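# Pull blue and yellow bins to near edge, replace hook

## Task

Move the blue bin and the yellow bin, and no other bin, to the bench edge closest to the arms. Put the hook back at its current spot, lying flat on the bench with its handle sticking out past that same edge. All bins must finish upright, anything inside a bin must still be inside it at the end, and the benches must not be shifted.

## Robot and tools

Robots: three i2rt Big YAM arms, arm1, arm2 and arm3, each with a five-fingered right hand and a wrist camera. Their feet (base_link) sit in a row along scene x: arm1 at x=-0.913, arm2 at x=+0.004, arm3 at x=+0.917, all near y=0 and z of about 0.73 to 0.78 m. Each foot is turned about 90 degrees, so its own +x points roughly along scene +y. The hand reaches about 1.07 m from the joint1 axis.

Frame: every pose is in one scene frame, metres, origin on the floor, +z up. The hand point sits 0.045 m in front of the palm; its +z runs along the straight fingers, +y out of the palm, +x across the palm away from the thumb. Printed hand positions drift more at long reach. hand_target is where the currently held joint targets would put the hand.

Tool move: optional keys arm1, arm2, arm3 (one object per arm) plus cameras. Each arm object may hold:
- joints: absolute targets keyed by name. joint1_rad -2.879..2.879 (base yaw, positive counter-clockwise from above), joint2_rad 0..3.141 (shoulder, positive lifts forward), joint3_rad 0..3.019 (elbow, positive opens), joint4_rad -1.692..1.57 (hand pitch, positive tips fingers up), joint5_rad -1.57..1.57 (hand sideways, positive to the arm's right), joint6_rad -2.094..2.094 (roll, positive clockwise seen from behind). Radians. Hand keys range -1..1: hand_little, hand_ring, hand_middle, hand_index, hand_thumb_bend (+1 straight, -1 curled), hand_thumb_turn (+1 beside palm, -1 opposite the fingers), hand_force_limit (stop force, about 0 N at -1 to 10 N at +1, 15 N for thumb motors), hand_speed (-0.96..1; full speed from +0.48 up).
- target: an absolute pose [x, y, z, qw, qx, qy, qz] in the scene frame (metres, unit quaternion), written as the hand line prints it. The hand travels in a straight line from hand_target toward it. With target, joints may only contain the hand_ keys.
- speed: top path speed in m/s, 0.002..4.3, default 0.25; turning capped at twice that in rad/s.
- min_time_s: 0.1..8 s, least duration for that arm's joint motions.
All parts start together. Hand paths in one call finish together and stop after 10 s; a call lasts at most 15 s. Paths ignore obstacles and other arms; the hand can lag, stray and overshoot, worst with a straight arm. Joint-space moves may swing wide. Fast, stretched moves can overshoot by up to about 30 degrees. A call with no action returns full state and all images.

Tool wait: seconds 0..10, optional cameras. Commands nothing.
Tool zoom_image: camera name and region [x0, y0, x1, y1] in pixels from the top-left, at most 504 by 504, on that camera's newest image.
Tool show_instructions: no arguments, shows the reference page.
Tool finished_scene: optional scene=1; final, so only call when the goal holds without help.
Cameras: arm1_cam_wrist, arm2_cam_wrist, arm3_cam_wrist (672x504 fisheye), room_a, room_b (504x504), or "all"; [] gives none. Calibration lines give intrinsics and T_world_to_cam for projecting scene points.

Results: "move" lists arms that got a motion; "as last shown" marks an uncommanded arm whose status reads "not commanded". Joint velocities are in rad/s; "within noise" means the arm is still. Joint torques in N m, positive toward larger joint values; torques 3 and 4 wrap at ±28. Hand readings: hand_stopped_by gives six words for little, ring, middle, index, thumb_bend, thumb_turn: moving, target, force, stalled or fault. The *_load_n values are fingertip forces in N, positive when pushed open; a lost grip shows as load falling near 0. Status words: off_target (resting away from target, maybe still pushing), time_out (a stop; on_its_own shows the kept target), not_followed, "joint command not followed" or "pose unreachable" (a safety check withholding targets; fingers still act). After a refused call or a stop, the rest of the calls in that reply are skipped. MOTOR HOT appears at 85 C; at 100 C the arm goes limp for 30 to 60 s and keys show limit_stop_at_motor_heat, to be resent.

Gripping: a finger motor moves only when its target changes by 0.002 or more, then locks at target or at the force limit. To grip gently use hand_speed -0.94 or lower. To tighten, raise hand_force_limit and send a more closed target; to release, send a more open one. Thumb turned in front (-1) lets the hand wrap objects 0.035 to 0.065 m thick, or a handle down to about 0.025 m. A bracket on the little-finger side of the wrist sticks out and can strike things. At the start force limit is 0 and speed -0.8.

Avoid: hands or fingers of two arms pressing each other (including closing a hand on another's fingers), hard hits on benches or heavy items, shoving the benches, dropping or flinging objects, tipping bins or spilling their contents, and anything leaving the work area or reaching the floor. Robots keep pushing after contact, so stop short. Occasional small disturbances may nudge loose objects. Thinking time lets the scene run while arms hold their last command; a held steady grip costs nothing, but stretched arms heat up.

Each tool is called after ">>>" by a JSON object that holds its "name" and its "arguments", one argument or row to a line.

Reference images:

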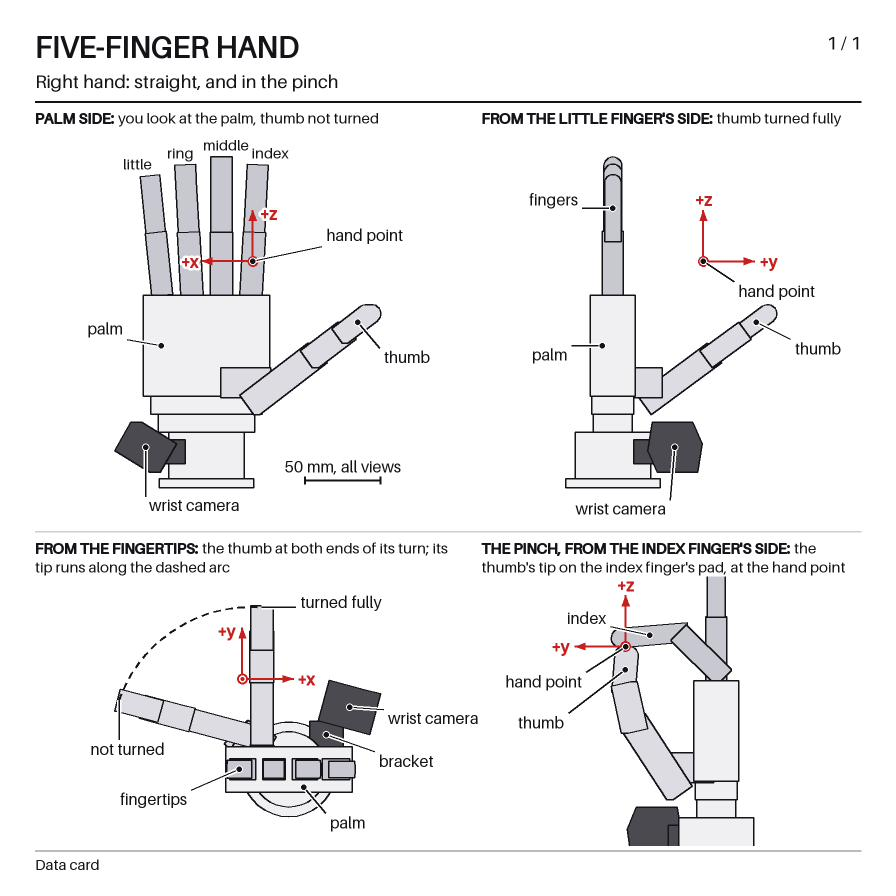

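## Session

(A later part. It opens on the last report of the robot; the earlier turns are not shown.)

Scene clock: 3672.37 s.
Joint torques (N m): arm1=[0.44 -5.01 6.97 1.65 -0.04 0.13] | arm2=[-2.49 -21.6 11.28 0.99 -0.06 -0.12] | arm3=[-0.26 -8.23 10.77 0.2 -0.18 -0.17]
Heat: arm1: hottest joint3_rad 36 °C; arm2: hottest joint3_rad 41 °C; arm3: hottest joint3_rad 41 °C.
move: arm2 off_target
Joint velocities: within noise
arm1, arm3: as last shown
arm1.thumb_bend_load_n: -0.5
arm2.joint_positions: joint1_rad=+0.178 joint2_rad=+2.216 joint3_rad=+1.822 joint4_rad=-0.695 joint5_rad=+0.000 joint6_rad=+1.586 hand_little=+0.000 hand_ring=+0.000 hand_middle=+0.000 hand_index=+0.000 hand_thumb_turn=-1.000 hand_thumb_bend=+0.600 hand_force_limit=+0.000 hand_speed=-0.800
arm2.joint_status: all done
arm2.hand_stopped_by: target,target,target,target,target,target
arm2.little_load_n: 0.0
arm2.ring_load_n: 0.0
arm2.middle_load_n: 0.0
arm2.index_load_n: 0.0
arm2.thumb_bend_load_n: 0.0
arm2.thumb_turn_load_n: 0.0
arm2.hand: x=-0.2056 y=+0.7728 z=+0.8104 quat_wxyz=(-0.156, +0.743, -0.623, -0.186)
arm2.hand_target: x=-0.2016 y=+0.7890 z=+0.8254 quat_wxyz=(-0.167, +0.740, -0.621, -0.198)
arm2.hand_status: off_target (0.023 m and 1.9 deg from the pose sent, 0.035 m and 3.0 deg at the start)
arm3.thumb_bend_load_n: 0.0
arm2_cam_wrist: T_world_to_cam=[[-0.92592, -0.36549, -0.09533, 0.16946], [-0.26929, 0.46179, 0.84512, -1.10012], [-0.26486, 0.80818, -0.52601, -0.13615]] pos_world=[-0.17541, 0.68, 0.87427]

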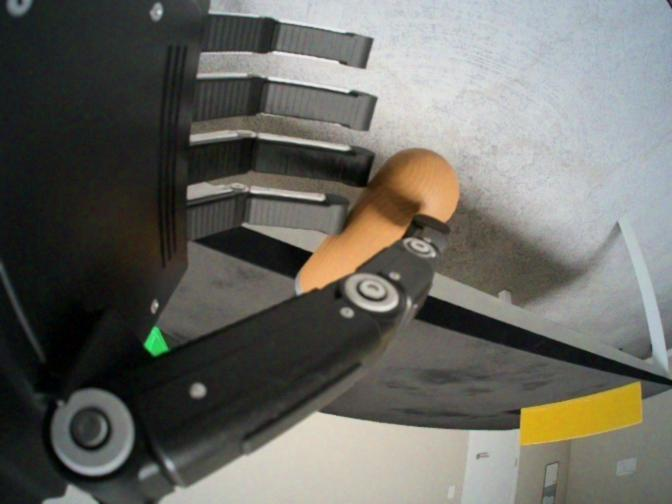

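>>> {"name": "wait", "arguments": {
  "seconds": 0.1,
  "cameras": ["arm2_cam_wrist", "room_a", "room_b"]
}}

>>> {"name": "zoom_image", "arguments": {
  "camera": "room_a",
  "region": [160, 220, 240, 300]
}}

>>> {"name": "zoom_image", "arguments": {
  "camera": "room_b",
  "region": [150, 200, 230, 260]
}}

Scene clock: 3681.90 s.
Joint torques (N m): arm1=[0.38 -4.54 6.93 1.62 -0.03 0.14] | arm2=[-2.26 -20.84 11.12 0.99 -0.03 -0.17] | arm3=[-0.79 -8.18 10.67 0.12 -0.1 -0.24]
Heat: arm1: hottest joint3_rad 36 °C; arm2: hottest joint3_rad 41 °C; arm3: hottest joint3_rad 41 °C.
Joint velocities: within noise
arm1.joint_positions: joint1_rad=+0.994 joint2_rad=+0.948 joint3_rad=+1.170 joint4_rad=-1.132 joint5_rad=+0.004 joint6_rad=+1.202 hand_little=+1.000 hand_ring=+1.000 hand_middle=+1.000 hand_index=+1.000 hand_thumb_turn=-1.000 hand_thumb_bend=+1.000 hand_force_limit=+0.100 hand_speed=-0.800
arm1.joint_status: not commanded
arm1.hand_stopped_by: target,target,target,target,target,target
arm1.little_load_n: 0.0
arm1.ring_load_n: 0.0
arm1.middle_load_n: 0.0
arm1.index_load_n: 0.0
arm1.thumb_bend_load_n: 0.0
arm1.thumb_turn_load_n: 0.0
arm1.hand: x=-1.2894 y=+0.1570 z=+1.1035 quat_wxyz=(-0.150, +0.942, -0.085, -0.287)
arm1.hand_target: x=-1.2871 y=+0.1533 z=+1.0951 quat_wxyz=(-0.144, +0.946, -0.087, -0.279)
arm1.hand_status: not commanded
arm2.joint_positions: joint1_rad=+0.178 joint2_rad=+2.216 joint3_rad=+1.822 joint4_rad=-0.695 joint5_rad=+0.000 joint6_rad=+1.586 hand_little=+0.000 hand_ring=+0.000 hand_middle=+0.000 hand_index=+0.000 hand_thumb_turn=-1.000 hand_thumb_bend=+0.600 hand_force_limit=+0.000 hand_speed=-0.800
arm2.joint_status: all done
arm2.hand_stopped_by: target,target,target,target,target,target
arm2.little_load_n: 0.0
arm2.ring_load_n: 0.5
arm2.middle_load_n: 0.0
arm2.index_load_n: 0.0
arm2.thumb_bend_load_n: 0.0
arm2.thumb_turn_load_n: 0.0
arm2.hand: x=-0.2056 y=+0.7728 z=+0.8104 quat_wxyz=(-0.156, +0.743, -0.623, -0.186)
arm2.hand_target: x=-0.2016 y=+0.7890 z=+0.8254 quat_wxyz=(-0.167, +0.740, -0.621, -0.198)
arm2.hand_status: off_target (0.023 m and 1.9 deg from the pose sent, 0.035 m and 3.0 deg at the start)
arm3.joint_positions: joint1_rad=+0.257 joint2_rad=+1.127 joint3_rad=+1.393 joint4_rad=-1.322 joint5_rad=+0.094 joint6_rad=+1.734 hand_little=+1.000 hand_ring=+1.000 hand_middle=+1.000 hand_index=+1.000 hand_thumb_turn=-1.000 hand_thumb_bend=+1.000 hand_force_limit=+0.300 hand_speed=-0.800
arm3.joint_status: not commanded
arm3.hand_stopped_by: target,target,target,target,target,target
arm3.little_load_n: 0.0
arm3.ring_load_n: 0.0
arm3.middle_load_n: 0.0
arm3.index_load_n: 0.0
arm3.thumb_bend_load_n: 0.0
arm3.thumb_turn_load_n: 0.0
arm3.hand: x=+0.7985 y=+0.4491 z=+1.1123 quat_wxyz=(-0.181, +0.682, -0.685, -0.181)
arm3.hand_target: x=+0.8000 y=+0.4499 z=+1.1200 quat_wxyz=(-0.183, +0.683, -0.683, -0.183)
arm3.hand_status: not commanded
wait: 0.10 s; at rest from the start
arm2_cam_wrist: T_world_to_cam=[[-0.92592, -0.36549, -0.09533, 0.16946], [-0.26929, 0.46179, 0.84512, -1.10012], [-0.26486, 0.80818, -0.52601, -0.13615]] pos_world=[-0.17541, 0.68, 0.87427]

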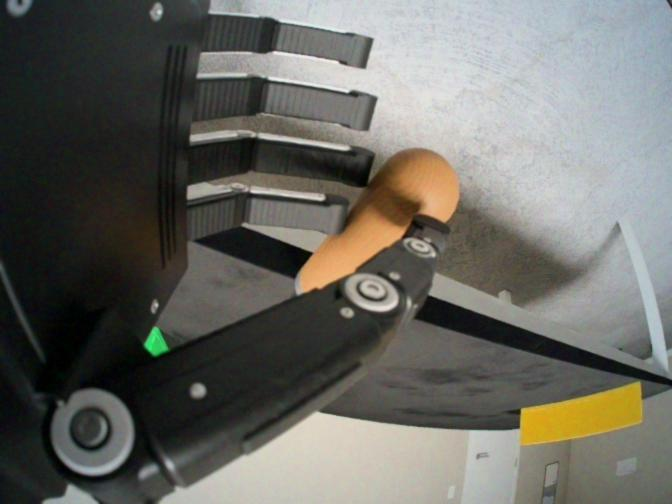

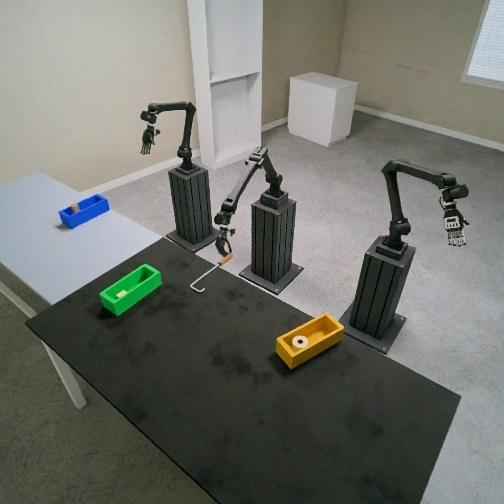

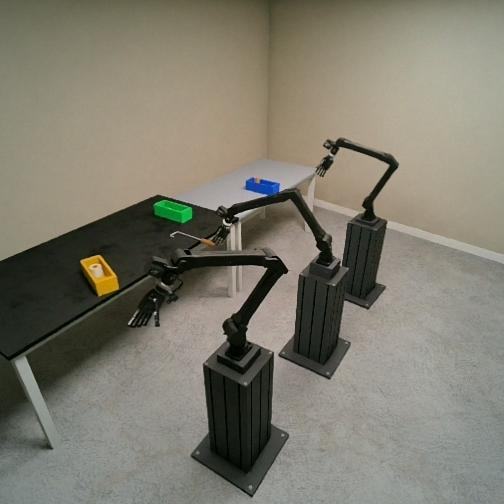

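Scaled by 6.300 from the camera's image (finer frame: 720x720).

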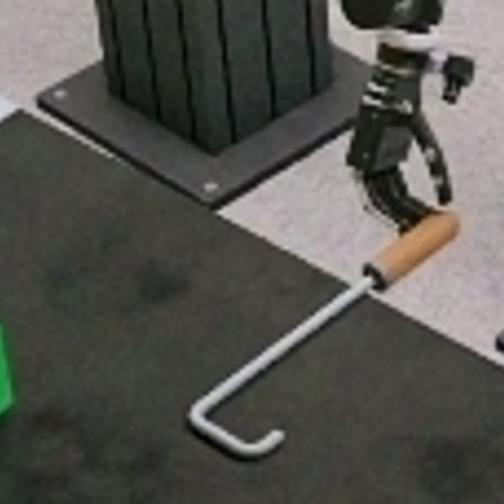

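Scaled by 6.300 from the camera's image (finer frame: 720x720).

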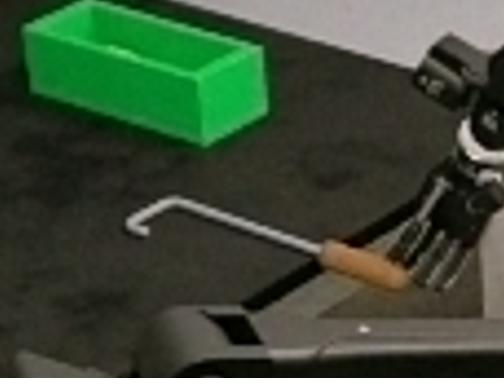

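>>> {"name": "move", "arguments": {
  "arm2": {"joints": {"hand_index": 1.0, "hand_middle": 1.0, "hand_ring": 1.0, "hand_little": 1.0, "hand_thumb_bend": 1.0, "hand_speed": -0.6}}
}}

>>> {"name": "move", "arguments": {
  "arm2": {"target": [-0.20, 0.73, 0.91, -0.1755, 0.710, -0.6563, -0.1889], "speed": 0.12},
  "cameras": ["arm2_cam_wrist", "room_a", "room_b"]
}}

>>> {"name": "zoom_image", "arguments": {
  "camera": "room_a",
  "region": [160, 220, 240, 300]
}}

>>> {"name": "zoom_image", "arguments": {
  "camera": "room_b",
  "region": [150, 200, 230, 260]
}}

Scene clock: 3714.87 s.
Joint torques (N m): arm1=[0.44 -4.48 6.94 1.58 -0.02 0.15] | arm2=[-2.32 -20.6 11.38 0.92 -0.03 -0.11] | arm3=[-0.79 -7.3 10.63 0.12 -0.15 -0.21]
Heat: arm1: hottest joint3_rad 36 °C; arm2: hottest joint3_rad 43 °C; arm3: hottest joint3_rad 41 °C.
move: arm2 done
Joint velocities: within noise
arm1, arm3: as last shown
arm2.joint_positions: joint1_rad=+0.178 joint2_rad=+2.216 joint3_rad=+1.822 joint4_rad=-0.695 joint5_rad=+0.000 joint6_rad=+1.586 hand_little=+1.000 hand_ring=+1.000 hand_middle=+1.000 hand_index=+1.000 hand_thumb_turn=-1.000 hand_thumb_bend=+1.000 hand_force_limit=+0.000 hand_speed=-0.600
arm2.joint_status: all done
arm2.hand_stopped_by: target,target,target,target,target,target
arm2.little_load_n: 0.0
arm2.ring_load_n: 0.0
arm2.middle_load_n: 0.0
arm2.index_load_n: 0.0
arm2.thumb_bend_load_n: 0.0
arm2.thumb_turn_load_n: 0.0
arm2.hand: x=-0.2056 y=+0.7727 z=+0.8104 quat_wxyz=(-0.156, +0.743, -0.623, -0.186)
arm2.hand_target: x=-0.2016 y=+0.7890 z=+0.8254 quat_wxyz=(-0.167, +0.740, -0.621, -0.198)
arm2.hand_status: not commanded
pictures: none

Scene clock: 3716.50 s.
Joint torques (N m): arm1=[0.44 -4.6 6.99 1.63 -0.02 0.13] | arm2=[-0.21 -21.66 7.47 0.68 0.26 0.03] | arm3=[-1.03 -8.12 10.67 0.27 -0.19 -0.19]
Heat: arm1: hottest joint3_rad 36 °C; arm2: hottest joint3_rad 42 °C; arm3: hottest joint3_rad 41 °C.
move: arm2 off_target
Joint velocities: within noise
arm1, arm3: as last shown
arm2.joint_positions: joint1_rad=+0.190 joint2_rad=+2.005 joint3_rad=+1.699 joint4_rad=-0.760 joint5_rad=+0.058 joint6_rad=+1.680 hand_little=+1.000 hand_ring=+1.000 hand_middle=+1.000 hand_index=+1.000 hand_thumb_turn=-1.000 hand_thumb_bend=+1.000 hand_force_limit=+0.000 hand_speed=-0.600
arm2.joint_status: not commanded
arm2.hand_stopped_by: target,target,target,target,target,target
arm2.little_load_n: 0.0
arm2.ring_load_n: 0.0
arm2.middle_load_n: 0.0
arm2.index_load_n: 0.0
arm2.thumb_bend_load_n: 0.0
arm2.thumb_turn_load_n: 0.0
arm2.hand: x=-0.1934 y=+0.7349 z=+0.8989 quat_wxyz=(-0.175, +0.710, -0.657, -0.187)
arm2.hand_target: x=-0.2000 y=+0.7301 z=+0.9100 quat_wxyz=(-0.176, +0.710, -0.656, -0.189)
arm2.hand_status: off_target (0.014 m and 0.3 deg from the pose sent, 0.109 m and 5.8 deg at the start)
arm3.little_load_n: -0.5
arm3.thumb_turn_load_n: -0.5
arm2_cam_wrist: T_world_to_cam=[[-0.95708, -0.2705, -0.1041, 0.1074], [-0.2241, 0.46285, 0.85764, -1.15747], [-0.18381, 0.84416, -0.5036, -0.08659]] pos_world=[-0.17251, 0.63788, 0.96027]

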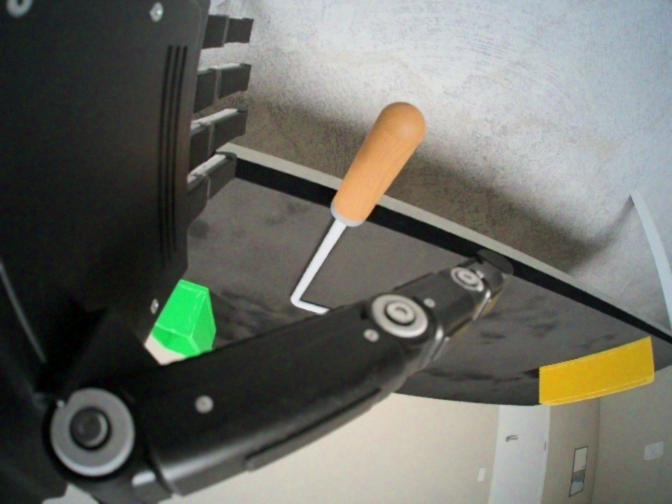

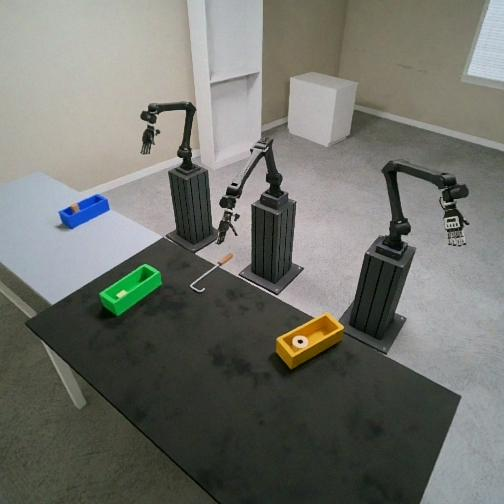

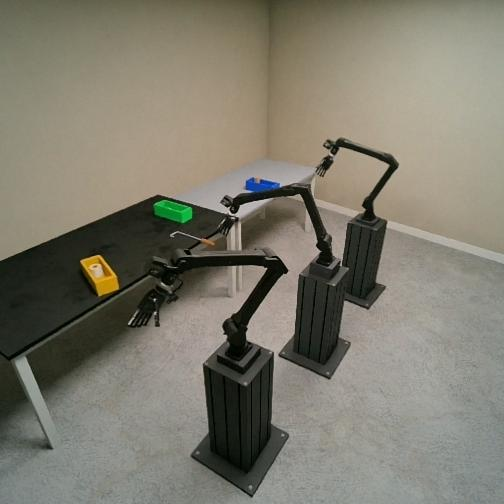

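Scaled by 6.300 from the camera's image (finer frame: 720x720).

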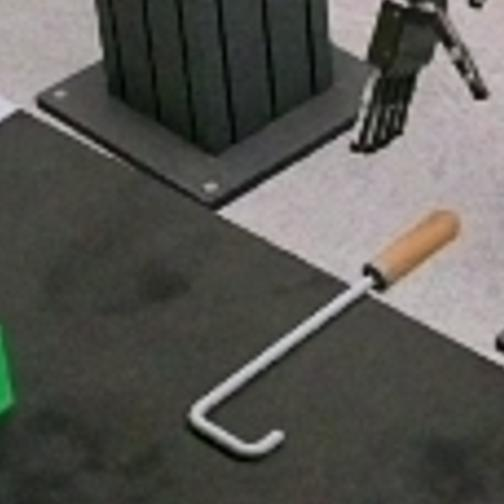

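Scaled by 6.300 from the camera's image (finer frame: 720x720).

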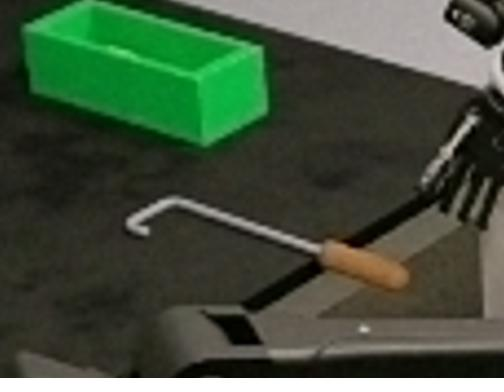

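>>> {"name": "move", "arguments": {
  "arm2": {"target": [-0.25, 0.738, 0.888, -0.1798, 0.6949, -0.6710, -0.1862], "speed": 0.12},
  "cameras": ["arm2_cam_wrist"]
}}

Scene clock: 3753.93 s.
Joint torques (N m): arm1=[0.38 -5.01 6.98 1.54 -0.05 0.13] | arm2=[-1.9 -19.43 10.96 0.99 0.32 0.03] | arm3=[-1.03 -7.18 10.7 0.1 -0.21 -0.2]
Heat: arm1: hottest joint3_rad 35 °C; arm2: hottest joint3_rad 41 °C; arm3: hottest joint3_rad 41 °C.
move: arm2 off_target
Joint velocities: within noise
arm1, arm3: as last shown
arm1.thumb_turn_load_n: -0.5
arm2.joint_positions: joint1_rad=+0.283 joint2_rad=+2.041 joint3_rad=+1.699 joint4_rad=-0.760 joint5_rad=+0.118 joint6_rad=+1.789 hand_little=+1.000 hand_ring=+1.000 hand_middle=+1.000 hand_index=+1.000 hand_thumb_turn=-1.000 hand_thumb_bend=+1.000 hand_force_limit=+0.000 hand_speed=-0.600
arm2.joint_status: not commanded
arm2.hand_stopped_by: target,target,target,target,target,target
arm2.little_load_n: 0.0
arm2.ring_load_n: 0.0
arm2.middle_load_n: -0.5
arm2.index_load_n: 0.5
arm2.thumb_bend_load_n: 0.0
arm2.thumb_turn_load_n: 0.0
arm2.hand: x=-0.2480 y=+0.7228 z=+0.8728 quat_wxyz=(-0.171, +0.702, -0.669, -0.173)
arm2.hand_target: x=-0.2496 y=+0.7372 z=+0.8883 quat_wxyz=(-0.180, +0.695, -0.671, -0.187)
arm2.hand_status: off_target (0.022 m and 2.0 deg from the pose sent, 0.058 m and 2.4 deg at the start)
arm3.little_load_n: 0.0
arm2_cam_wrist: T_world_to_cam=[[-0.96415, -0.24366, -0.10511, 0.02885], [-0.21606, 0.49081, 0.84405, -1.14811], [-0.15407, 0.8365, -0.52586, -0.06736]] pos_world=[-0.23063, 0.62688, 0.93668]

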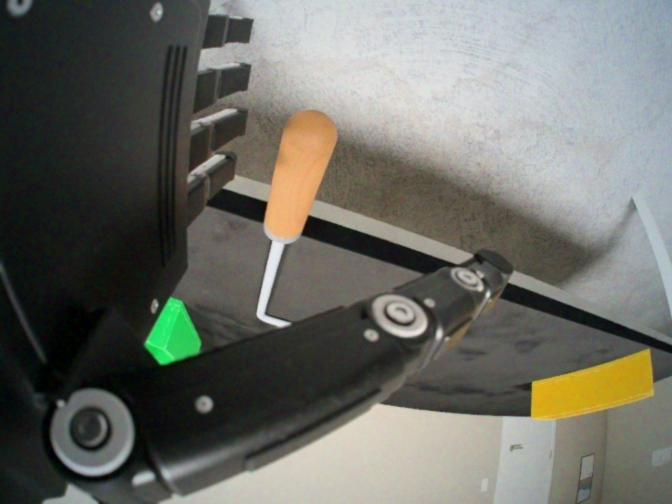

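>>> {"name": "move", "arguments": {
  "arm2": {"target": [-0.252, 0.803, 0.811, -0.1798, 0.6949, -0.6710, -0.1862], "speed": 0.08},
  "cameras": ["arm2_cam_wrist", "room_b"]
}}

Scene clock: 3767.60 s.
Joint torques (N m): arm1=[0.62 -4.66 6.99 1.59 -0.03 0.13] | arm2=[-2.14 -21.89 11.22 1.52 0.04 -0.13] | arm3=[-0.38 -7.65 10.82 0.23 -0.15 -0.21]
Heat: arm1: hottest joint3_rad 35 °C; arm2: hottest joint3_rad 41 °C; arm3: hottest joint3_rad 41 °C.
move: arm2 off_target
Joint velocities: within noise
arm1, arm3: as last shown
arm1.thumb_turn_load_n: 0.0
arm2.joint_positions: joint1_rad=+0.271 joint2_rad=+2.278 joint3_rad=+1.901 joint4_rad=-0.737 joint5_rad=+0.115 joint6_rad=+1.786 hand_little=+1.000 hand_ring=+1.000 hand_middle=+1.000 hand_index=+1.000 hand_thumb_turn=-1.000 hand_thumb_bend=+1.000 hand_force_limit=+0.000 hand_speed=-0.600
arm2.joint_status: not commanded
arm2.hand_stopped_by: target,target,target,target,target,target
arm2.little_load_n: 0.0
arm2.ring_load_n: 0.0
arm2.middle_load_n: 0.0
arm2.index_load_n: 0.0
arm2.thumb_bend_load_n: 0.0
arm2.thumb_turn_load_n: 0.0
arm2.hand: x=-0.2551 y=+0.7819 z=+0.7951 quat_wxyz=(-0.168, +0.701, -0.673, -0.167)
arm2.hand_target: x=-0.2514 y=+0.8016 z=+0.8116 quat_wxyz=(-0.180, +0.695, -0.671, -0.186)
arm2.hand_status: off_target (0.027 m and 2.7 deg from the pose sent, 0.101 m and 2.0 deg at the start)
arm2_cam_wrist: T_world_to_cam=[[-0.96603, -0.2365, -0.10415, 0.02138], [-0.21361, 0.50401, 0.83686, -1.11703], [-0.14542, 0.83069, -0.53741, -0.14281]] pos_world=[-0.23873, 0.68669, 0.86028]

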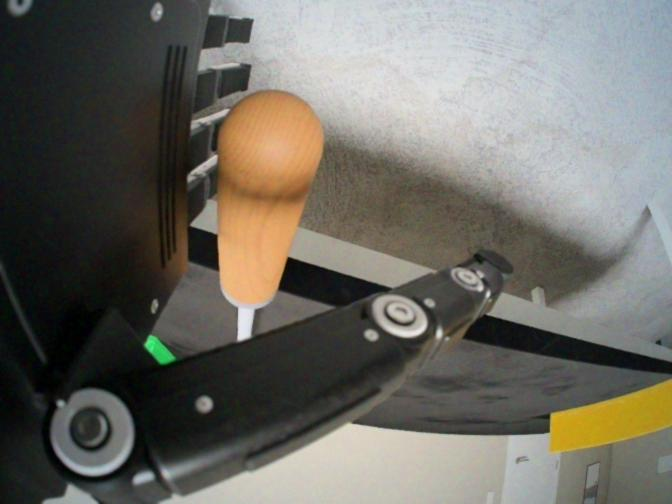

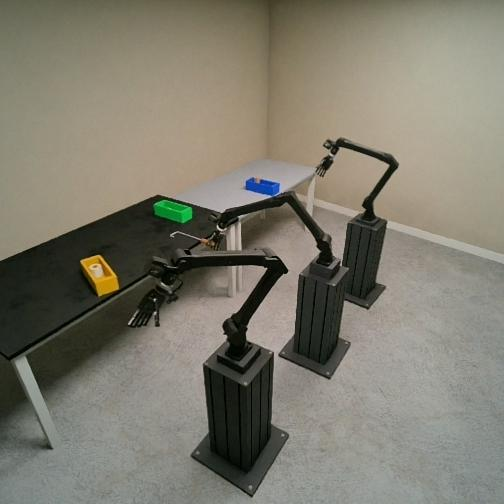

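>>> {"name": "move", "arguments": {
  "arm2": {"joints": {"hand_index": 0.0, "hand_middle": 0.0, "hand_ring": 0.0, "hand_little": 0.0, "hand_thumb_bend": 0.6, "hand_force_limit": -0.3, "hand_speed": -0.8}},
  "cameras": ["arm2_cam_wrist"]
}}

Scene clock: 3777.27 s.
Joint torques (N m): arm1=[0.67 -4.72 7.01 1.57 -0.03 0.13] | arm2=[-1.85 -22.71 11.1 1.36 0.01 -0.13] | arm3=[-0.73 -7.53 10.7 0.2 -0.19 -0.21]
Heat: arm1: hottest joint3_rad 35 °C; arm2: hottest joint3_rad 42 °C; arm3: hottest joint3_rad 41 °C.
move: arm2 done
Joint velocities: within noise
arm1, arm3: as last shown
arm2.joint_positions: joint1_rad=+0.269 joint2_rad=+2.292 joint3_rad=+1.901 joint4_rad=-0.737 joint5_rad=+0.114 joint6_rad=+1.782 hand_little=+0.000 hand_ring=+0.000 hand_middle=+0.000 hand_index=+0.001 hand_thumb_turn=-1.000 hand_thumb_bend=+0.600 hand_force_limit=-0.300 hand_speed=-0.800
arm2.joint_status: all done
arm2.hand_stopped_by: target,target,target,target,target,target
arm2.little_load_n: 0.0
arm2.ring_load_n: 0.0
arm2.middle_load_n: 0.0
arm2.index_load_n: 1.5
arm2.thumb_bend_load_n: 0.0
arm2.thumb_turn_load_n: 0.0
arm2.hand: x=-0.2540 y=+0.7804 z=+0.7841 quat_wxyz=(-0.165, +0.703, -0.673, -0.161)
arm2.hand_target: x=-0.2514 y=+0.8016 z=+0.8115 quat_wxyz=(-0.180, +0.695, -0.671, -0.186)
arm2.hand_status: not commanded
arm3.thumb_turn_load_n: 0.0
arm2_cam_wrist: T_world_to_cam=[[-0.96486, -0.24052, -0.10579, 0.02569], [-0.2191, 0.51428, 0.82916, -1.11014], [-0.14502, 0.82321, -0.54891, -0.13229]] pos_world=[-0.23764, 0.686, 0.85059]

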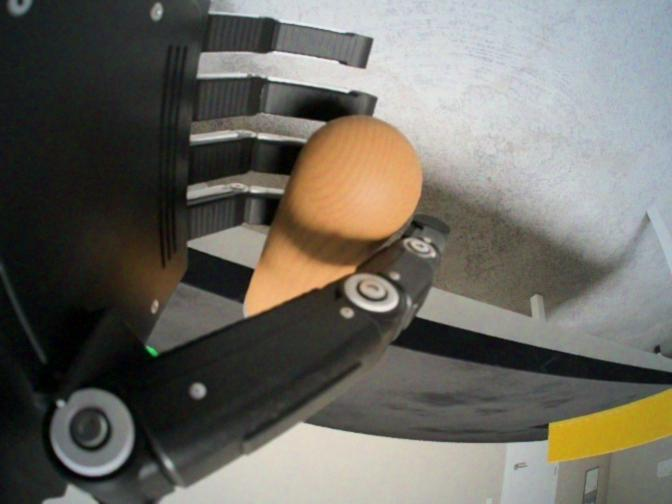

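>>> {"name": "move", "arguments": {
  "arm2": {"joints": {"hand_thumb_bend": 0.25, "hand_force_limit": -0.3, "hand_speed": -0.85}},
  "cameras": ["arm2_cam_wrist", "room_a", "room_b"]
}}

>>> {"name": "zoom_image", "arguments": {
  "camera": "room_a",
  "region": [160, 220, 240, 300]
}}

>>> {"name": "zoom_image", "arguments": {
  "camera": "room_b",
  "region": [150, 200, 230, 260]
}}

Scene clock: 3793.77 s.
Joint torques (N m): arm1=[0.32 -4.66 6.9 1.62 -0.04 0.13] | arm2=[-2.61 -23.18 11.12 1.58 0.07 -0.1] | arm3=[-0.09 -7.71 10.76 0.09 -0.16 -0.21]
Heat: arm1: hottest joint3_rad 35 °C; arm2: hottest joint3_rad 43 °C; arm3: hottest joint3_rad 41 °C.
move: arm2 done
Joint velocities: within noise
arm1, arm3: as last shown
arm2.joint_positions: joint1_rad=+0.267 joint2_rad=+2.293 joint3_rad=+1.901 joint4_rad=-0.737 joint5_rad=+0.114 joint6_rad=+1.782 hand_little=+0.000 hand_ring=+0.000 hand_middle=+0.000 hand_index=+0.001 hand_thumb_turn=-1.000 hand_thumb_bend=+0.252 hand_force_limit=-0.300 hand_speed=-0.850
arm2.joint_status: all done
arm2.hand_stopped_by: target,target,target,target,target,target
arm2.little_load_n: 0.0
arm2.ring_load_n: 0.0
arm2.middle_load_n: 0.0
arm2.index_load_n: 4.0
arm2.thumb_bend_load_n: 2.0
arm2.thumb_turn_load_n: -0.5
arm2.hand: x=-0.2521 y=+0.7808 z=+0.7832 quat_wxyz=(-0.165, +0.702, -0.674, -0.160)
arm2.hand_target: x=-0.2514 y=+0.8016 z=+0.8116 quat_wxyz=(-0.180, +0.695, -0.671, -0.186)
arm2.hand_status: not commanded
arm2_cam_wrist: T_world_to_cam=[[-0.96537, -0.23848, -0.10577, 0.02574], [-0.21817, 0.51565, 0.82856, -1.10959], [-0.14305, 0.82294, -0.54983, -0.13148]] pos_world=[-0.23604, 0.6865, 0.84979]

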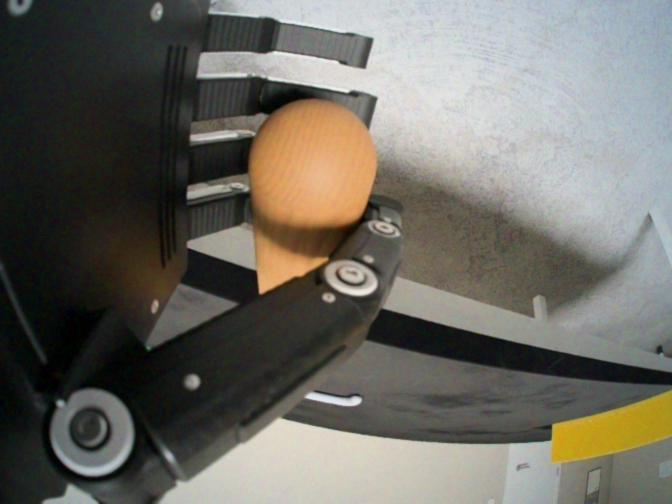

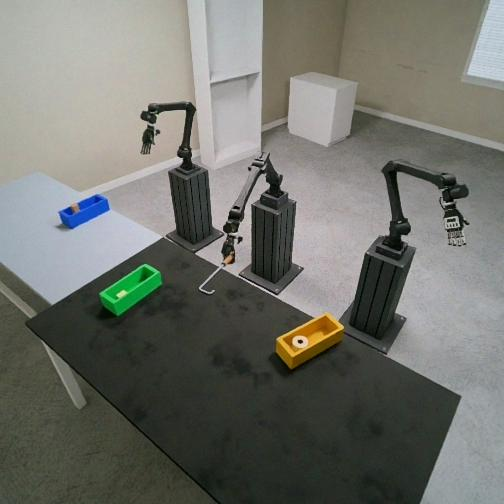

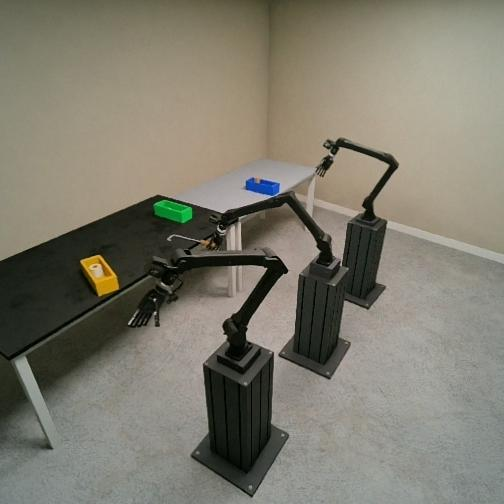

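Scaled by 6.300 from the camera's image (finer frame: 720x720).

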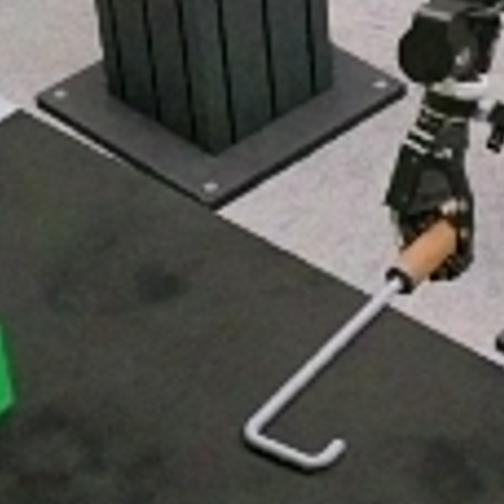

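Scaled by 6.300 from the camera's image (finer frame: 720x720).

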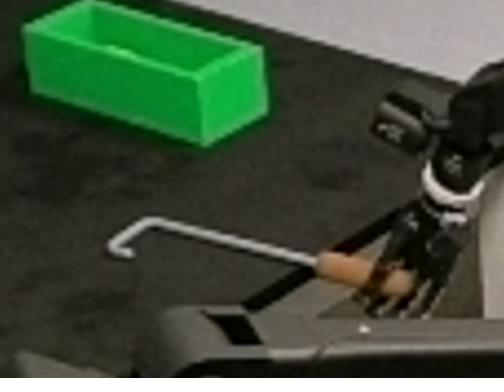

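>>> {"name": "move", "arguments": {
  "arm2": {"joints": {"hand_index": -0.95, "hand_middle": -0.97, "hand_ring": -0.97, "hand_little": -0.97, "hand_force_limit": 0.25, "hand_speed": -0.85}},
  "cameras": ["arm2_cam_wrist"]
}}

>>> {"name": "move", "arguments": {
  "arm2": {"joints": {"hand_thumb_bend": -0.9, "hand_force_limit": 0.15, "hand_speed": -0.8}},
  "cameras": ["arm2_cam_wrist", "room_a", "room_b"]
}}

>>> {"name": "zoom_image", "arguments": {
  "camera": "room_a",
  "region": [160, 220, 240, 300]
}}

>>> {"name": "zoom_image", "arguments": {
  "camera": "room_b",
  "region": [150, 200, 230, 260]
}}

Scene clock: 3808.27 s.
Joint torques (N m): arm1=[0.44 -4.42 6.99 1.58 -0.04 0.15] | arm2=[-1.9 -23.3 11 1.35 0.07 -0.09] | arm3=[-0.97 -7.82 10.71 0.36 -0.09 -0.21]
Heat: arm1: hottest joint3_rad 35 °C; arm2: hottest joint3_rad 43 °C; arm3: hottest joint3_rad 41 °C.
move: arm2 off_target
Joint velocities: within noise
arm1, arm3: as last shown
arm1.thumb_bend_load_n: -0.5
arm2.joint_positions: joint1_rad=+0.267 joint2_rad=+2.294 joint3_rad=+1.901 joint4_rad=-0.737 joint5_rad=+0.113 joint6_rad=+1.782 hand_little=-0.970 hand_ring=-0.887 hand_middle=-0.288 hand_index=-0.038 hand_thumb_turn=-1.000 hand_thumb_bend=+0.253 hand_force_limit=+0.250 hand_speed=-0.850
arm2.joint_status: hand_ring off_target (ended at -0.887, target -0.970); hand_middle off_target (ended at -0.288, target -0.970); hand_index off_target (ended at -0.038, target -0.950); the others done
arm2.hand_stopped_by: target,force,force,force,target,target
arm2.little_load_n: 0.0
arm2.ring_load_n: 6.0
arm2.middle_load_n: 6.0
arm2.index_load_n: 0.0
arm2.thumb_bend_load_n: 3.0
arm2.thumb_turn_load_n: 0.5
arm2.hand: x=-0.2522 y=+0.7807 z=+0.7826 quat_wxyz=(-0.165, +0.703, -0.673, -0.160)
arm2.hand_target: x=-0.2515 y=+0.8016 z=+0.8116 quat_wxyz=(-0.180, +0.695, -0.671, -0.186)
arm2.hand_status: not commanded
arm2_cam_wrist: T_world_to_cam=[[-0.96525, -0.23905, -0.10562, 0.02596], [-0.21847, 0.51623, 0.82812, -1.10922], [-0.14344, 0.82241, -0.55051, -0.13083]] pos_world=[-0.23604, 0.68641, 0.84929]

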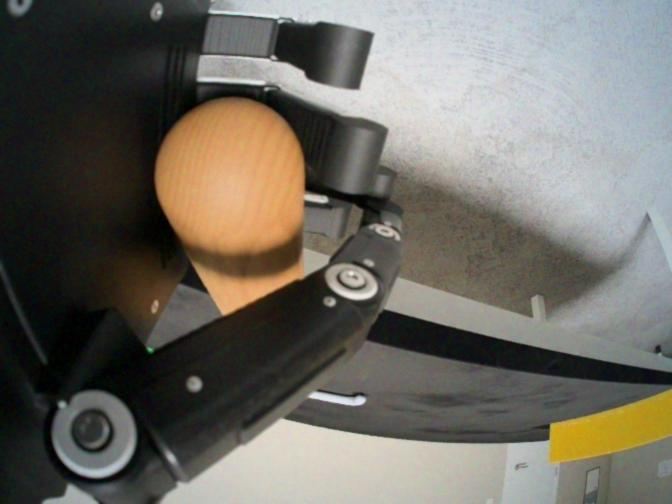

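Scene clock: 3812.53 s.
Joint torques (N m): arm1=[0.09 -4.6 6.98 1.65 -0.03 0.15] | arm2=[-1.73 -23.06 11.18 1.54 0.09 -0.13] | arm3=[-1.03 -8.06 10.76 0.25 -0.16 -0.16]
Heat: arm1: hottest joint3_rad 35 °C; arm2: hottest joint3_rad 43 °C; arm3: hottest joint3_rad 41 °C.
move: arm2 off_target
Joint velocities: within noise
arm1.joint_positions: joint1_rad=+0.994 joint2_rad=+0.948 joint3_rad=+1.170 joint4_rad=-1.132 joint5_rad=+0.004 joint6_rad=+1.202 hand_little=+1.000 hand_ring=+1.000 hand_middle=+1.000 hand_index=+1.000 hand_thumb_turn=-1.000 hand_thumb_bend=+1.000 hand_force_limit=+0.100 hand_speed=-0.800
arm1.joint_status: not commanded
arm1.hand_stopped_by: target,target,target,target,target,target
arm1.little_load_n: 0.0
arm1.ring_load_n: 0.0
arm1.middle_load_n: 0.0
arm1.index_load_n: 0.0
arm1.thumb_bend_load_n: 0.0
arm1.thumb_turn_load_n: 0.0
arm1.hand: x=-1.2894 y=+0.1570 z=+1.1035 quat_wxyz=(-0.150, +0.942, -0.085, -0.287)
arm1.hand_target: x=-1.2871 y=+0.1533 z=+1.0951 quat_wxyz=(-0.144, +0.946, -0.087, -0.279)
arm1.hand_status: not commanded
arm2.joint_positions: joint1_rad=+0.267 joint2_rad=+2.294 joint3_rad=+1.901 joint4_rad=-0.737 joint5_rad=+0.113 joint6_rad=+1.782 hand_little=-0.970 hand_ring=-0.887 hand_middle=-0.288 hand_index=-0.038 hand_thumb_turn=-1.000 hand_thumb_bend=+0.222 hand_force_limit=+0.150 hand_speed=-0.800
arm2.joint_status: hand_thumb_bend off_target (ended at +0.222, target -0.900); the others done
arm2.hand_stopped_by: target,force,force,force,force,target
arm2.little_load_n: 0.0
arm2.ring_load_n: 6.0
arm2.middle_load_n: 6.5
arm2.index_load_n: 0.0
arm2.thumb_bend_load_n: 8.5
arm2.thumb_turn_load_n: 1.0
arm2.hand: x=-0.2522 y=+0.7807 z=+0.7826 quat_wxyz=(-0.165, +0.703, -0.673, -0.160)
arm2.hand_target: x=-0.2515 y=+0.8016 z=+0.8116 quat_wxyz=(-0.180, +0.695, -0.671, -0.186)
arm2.hand_status: not commanded
arm3.joint_positions: joint1_rad=+0.257 joint2_rad=+1.127 joint3_rad=+1.393 joint4_rad=-1.322 joint5_rad=+0.094 joint6_rad=+1.734 hand_little=+1.000 hand_ring=+1.000 hand_middle=+1.000 hand_index=+1.000 hand_thumb_turn=-1.000 hand_thumb_bend=+1.000 hand_force_limit=+0.300 hand_speed=-0.800
arm3.joint_status: not commanded
arm3.hand_stopped_by: target,target,target,target,target,target
arm3.little_load_n: 0.0
arm3.ring_load_n: 0.0
arm3.middle_load_n: 0.0
arm3.index_load_n: 0.0
arm3.thumb_bend_load_n: 0.0
arm3.thumb_turn_load_n: 0.0
arm3.hand: x=+0.7985 y=+0.4491 z=+1.1123 quat_wxyz=(-0.181, +0.682, -0.685, -0.181)
arm3.hand_target: x=+0.8000 y=+0.4499 z=+1.1200 quat_wxyz=(-0.183, +0.683, -0.683, -0.183)
arm3.hand_status: not commanded
arm2_cam_wrist: T_world_to_cam=[[-0.96525, -0.23905, -0.10562, 0.02596], [-0.21847, 0.51623, 0.82812, -1.10922], [-0.14344, 0.82241, -0.55051, -0.13083]] pos_world=[-0.23604, 0.68641, 0.84929]

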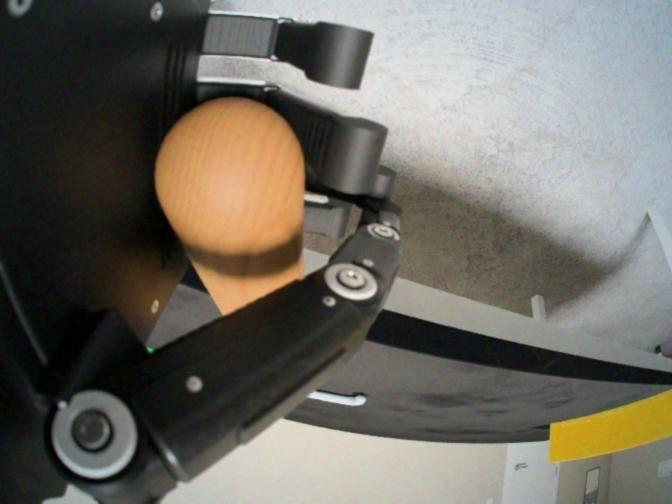

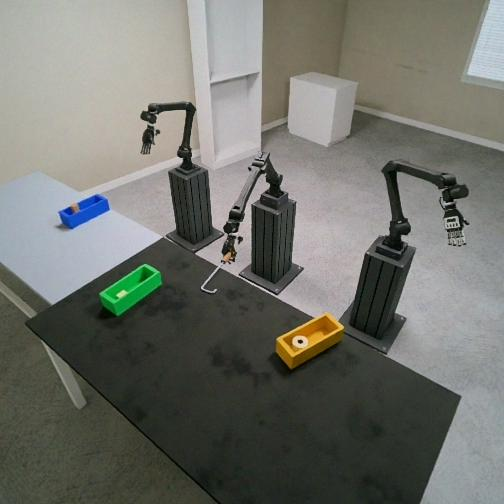

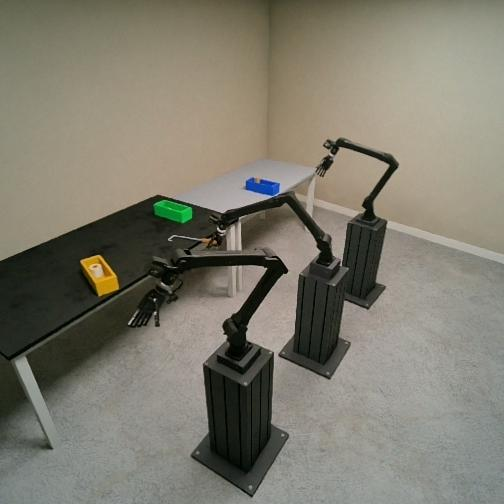

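Scaled by 6.300 from the camera's image (finer frame: 720x720).

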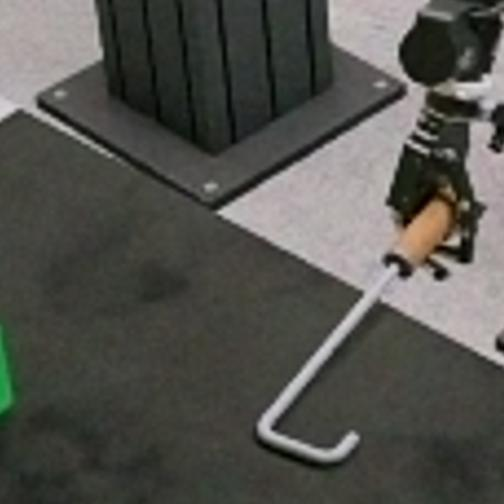

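Scaled by 6.300 from the camera's image (finer frame: 720x720).

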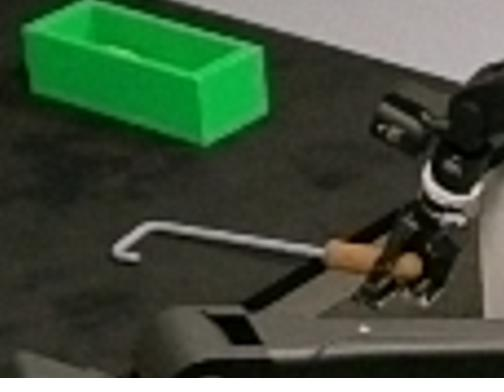

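>>> {"name": "move", "arguments": {
  "arm2": {"joints": {"hand_index": -0.94, "hand_force_limit": 0.3, "hand_speed": -0.85}},
  "cameras": ["arm2_cam_wrist"]
}}

Scene clock: 3819.67 s.
Joint torques (N m): arm1=[0.56 -4.72 6.94 1.63 -0.02 0.15] | arm2=[-2.37 -23.18 10.88 1.51 0.07 -0.16] | arm3=[-0.62 -7.77 10.93 0.24 -0.16 -0.22]
Heat: arm1: hottest joint3_rad 35 °C; arm2: hottest joint3_rad 43 °C; arm3: hottest joint3_rad 41 °C.
move: arm2 off_target
Joint velocities: within noise
arm1, arm3: as last shown
arm1.middle_load_n: -0.5
arm1.thumb_turn_load_n: -0.5
arm2.joint_positions: joint1_rad=+0.267 joint2_rad=+2.294 joint3_rad=+1.901 joint4_rad=-0.737 joint5_rad=+0.113 joint6_rad=+1.782 hand_little=-0.970 hand_ring=-0.887 hand_middle=-0.288 hand_index=-0.340 hand_thumb_turn=-1.000 hand_thumb_bend=+0.222 hand_force_limit=+0.300 hand_speed=-0.850
arm2.joint_status: hand_index off_target (ended at -0.340, target -0.940); the others done
arm2.hand_stopped_by: target,force,force,force,force,target
arm2.little_load_n: 0.0
arm2.ring_load_n: 5.0
arm2.middle_load_n: 6.5
arm2.index_load_n: 8.0
arm2.thumb_bend_load_n: 8.5
arm2.thumb_turn_load_n: 1.0
arm2.hand: x=-0.2521 y=+0.7806 z=+0.7823 quat_wxyz=(-0.164, +0.703, -0.673, -0.160)
arm2.hand_target: x=-0.2515 y=+0.8016 z=+0.8114 quat_wxyz=(-0.180, +0.695, -0.671, -0.186)
arm2.hand_status: not commanded
arm3.middle_load_n: 0.5
arm3.thumb_turn_load_n: -0.5
arm2_cam_wrist: T_world_to_cam=[[-0.96524, -0.23907, -0.10566, 0.02598], [-0.21858, 0.51659, 0.82786, -1.10903], [-0.14333, 0.82218, -0.55089, -0.13048]] pos_world=[-0.23604, 0.68641, 0.84899]

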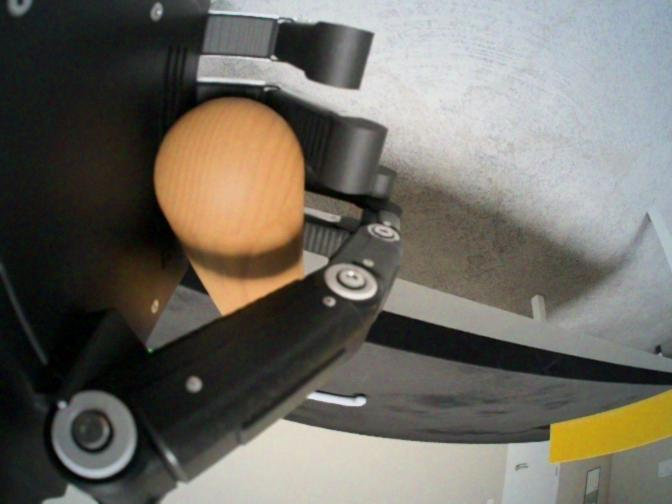

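>>> {"name": "move", "arguments": {
  "arm2": {"joints": {"hand_thumb_bend": 0.5, "hand_force_limit": 0.3, "hand_speed": -0.8}}
}}

>>> {"name": "move", "arguments": {
  "arm2": {"joints": {"hand_index": -0.95, "hand_middle": -0.95, "hand_force_limit": 0.3, "hand_speed": -0.85}},
  "cameras": ["arm2_cam_wrist"]
}}

>>> {"name": "move", "arguments": {
  "arm2": {"joints": {"hand_thumb_bend": -0.91, "hand_force_limit": 0.15, "hand_speed": -0.8}},
  "cameras": ["arm2_cam_wrist", "room_a", "room_b"]
}}

>>> {"name": "zoom_image", "arguments": {
  "camera": "room_a",
  "region": [160, 220, 240, 300]
}}

>>> {"name": "zoom_image", "arguments": {
  "camera": "room_b",
  "region": [150, 200, 230, 260]
}}

Scene clock: 3835.97 s.
Joint torques (N m): arm1=[0.56 -4.78 6.94 1.72 -0.05 0.13] | arm2=[-1.79 -22.95 11.14 1.54 0.05 -0.05] | arm3=[-0.73 -7.82 10.8 0.23 -0.14 -0.19]
Heat: arm1: hottest joint3_rad 35 °C; arm2: hottest joint3_rad 43 °C; arm3: hottest joint3_rad 41 °C.
move: arm2 done
Joint velocities: within noise
arm1, arm3: as last shown
arm1.middle_load_n: 0.0
arm1.thumb_turn_load_n: 0.0
arm2.joint_positions: joint1_rad=+0.267 joint2_rad=+2.294 joint3_rad=+1.901 joint4_rad=-0.737 joint5_rad=+0.113 joint6_rad=+1.782 hand_little=-0.970 hand_ring=-0.887 hand_middle=-0.289 hand_index=-0.340 hand_thumb_turn=-1.000 hand_thumb_bend=+0.500 hand_force_limit=+0.300 hand_speed=-0.800
arm2.joint_status: all done
arm2.hand_stopped_by: target,force,force,force,target,target
arm2.little_load_n: 0.0
arm2.ring_load_n: 3.5
arm2.middle_load_n: 0.0
arm2.index_load_n: 2.5
arm2.thumb_bend_load_n: 0.0
arm2.thumb_turn_load_n: -0.5
arm2.hand: x=-0.2521 y=+0.7806 z=+0.7823 quat_wxyz=(-0.164, +0.703, -0.673, -0.160)
arm2.hand_target: x=-0.2515 y=+0.8016 z=+0.8114 quat_wxyz=(-0.180, +0.695, -0.671, -0.186)
arm2.hand_status: not commanded
arm3.middle_load_n: 0.0
arm3.thumb_turn_load_n: 0.0
pictures: none

Scene clock: 3837.63 s.
Joint torques (N m): arm1=[0.5 -4.84 6.98 1.62 -0.03 0.12] | arm2=[-2.08 -22.59 11.08 1.61 0.09 -0.07] | arm3=[-0.91 -7.71 10.59 0.17 -0.14 -0.2]
Heat: arm1: hottest joint3_rad 35 °C; arm2: hottest joint3_rad 43 °C; arm3: hottest joint3_rad 41 °C.
move: arm2 off_target
Joint velocities: within noise
arm1, arm3: as last shown
arm2.joint_positions: joint1_rad=+0.267 joint2_rad=+2.298 joint3_rad=+1.901 joint4_rad=-0.737 joint5_rad=+0.112 joint6_rad=+1.773 hand_little=-0.970 hand_ring=-0.887 hand_middle=-0.689 hand_index=-0.851 hand_thumb_turn=-1.000 hand_thumb_bend=+0.501 hand_force_limit=+0.300 hand_speed=-0.850
arm2.joint_status: hand_middle off_target (ended at -0.689, target -0.950); hand_index off_target (ended at -0.851, target -0.950); the others done
arm2.hand_stopped_by: target,force,force,force,target,target
arm2.little_load_n: 0.0
arm2.ring_load_n: 0.0
arm2.middle_load_n: 5.0
arm2.index_load_n: 6.0
arm2.thumb_bend_load_n: 3.5
arm2.thumb_turn_load_n: 0.0
arm2.hand: x=-0.2525 y=+0.7795 z=+0.7787 quat_wxyz=(-0.163, +0.706, -0.670, -0.158)
arm2.hand_target: x=-0.2515 y=+0.8016 z=+0.8116 quat_wxyz=(-0.180, +0.695, -0.671, -0.186)
arm2.hand_status: not commanded
arm2_cam_wrist: T_world_to_cam=[[-0.96277, -0.24771, -0.10825, 0.03437], [-0.22608, 0.51828, 0.82479, -1.10639], [-0.1482, 0.81855, -0.55498, -0.12679]] pos_world=[-0.23584, 0.68572, 0.84589]

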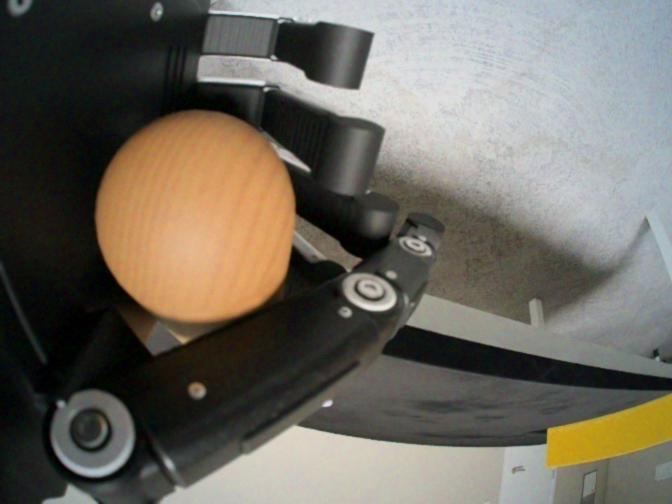

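Scene clock: 3842.80 s.
Joint torques (N m): arm1=[0.62 -4.78 6.93 1.58 -0.03 0.14] | arm2=[-2.2 -23.53 11.17 1.35 0.09 0] | arm3=[-0.26 -7.71 10.62 -0.03 -0.19 -0.18]
Heat: arm1: hottest joint3_rad 35 °C; arm2: hottest joint3_rad 43 °C; arm3: hottest joint3_rad 41 °C.
move: arm2 off_target
Joint velocities: within noise
arm1, arm3: as last shown
arm2.joint_positions: joint1_rad=+0.267 joint2_rad=+2.298 joint3_rad=+1.901 joint4_rad=-0.737 joint5_rad=+0.112 joint6_rad=+1.773 hand_little=-0.970 hand_ring=-0.887 hand_middle=-0.689 hand_index=-0.851 hand_thumb_turn=-1.000 hand_thumb_bend=+0.461 hand_force_limit=+0.150 hand_speed=-0.800
arm2.joint_status: hand_thumb_bend off_target (ended at +0.461, target -0.910); the others done
arm2.hand_stopped_by: target,force,force,force,force,target
arm2.little_load_n: 0.0
arm2.ring_load_n: 0.0
arm2.middle_load_n: 6.0
arm2.index_load_n: 6.0
arm2.thumb_bend_load_n: 9.0
arm2.thumb_turn_load_n: 0.0
arm2.hand: x=-0.2525 y=+0.7795 z=+0.7787 quat_wxyz=(-0.163, +0.706, -0.670, -0.158)
arm2.hand_target: x=-0.2515 y=+0.8016 z=+0.8116 quat_wxyz=(-0.180, +0.695, -0.671, -0.186)
arm2.hand_status: not commanded
arm2_cam_wrist: T_world_to_cam=[[-0.96277, -0.24771, -0.10825, 0.03437], [-0.22608, 0.51828, 0.82479, -1.10639], [-0.1482, 0.81855, -0.55498, -0.12679]] pos_world=[-0.23584, 0.68572, 0.84589]

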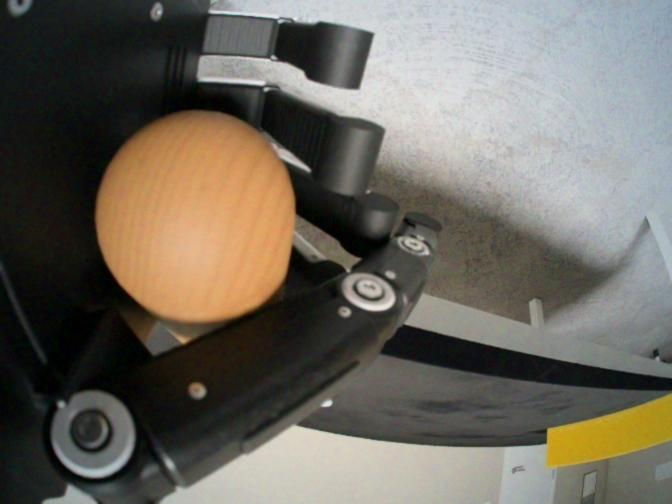

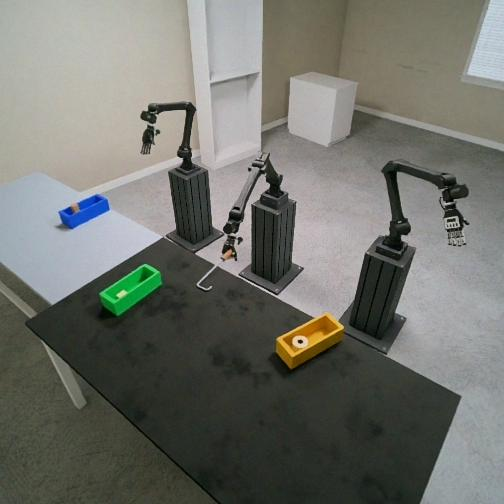

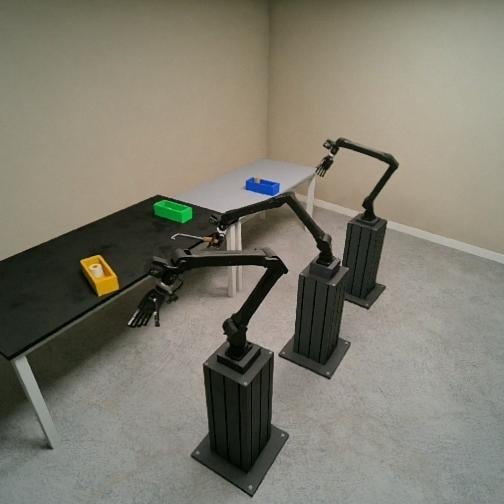

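Scaled by 6.300 from the camera's image (finer frame: 720x720).

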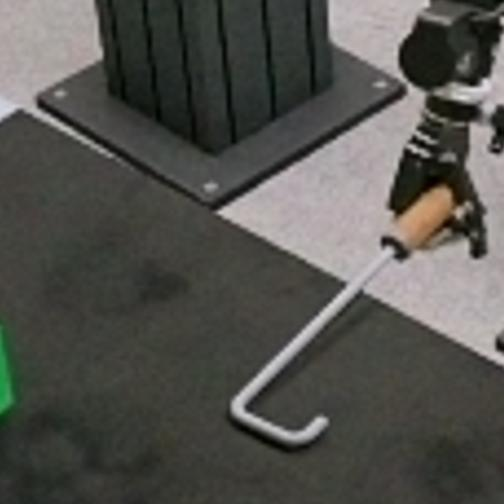

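Scaled by 6.300 from the camera's image (finer frame: 720x720).

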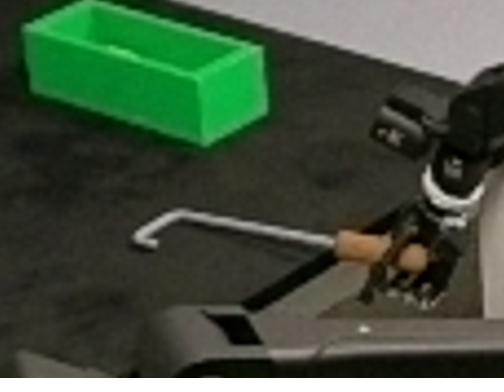

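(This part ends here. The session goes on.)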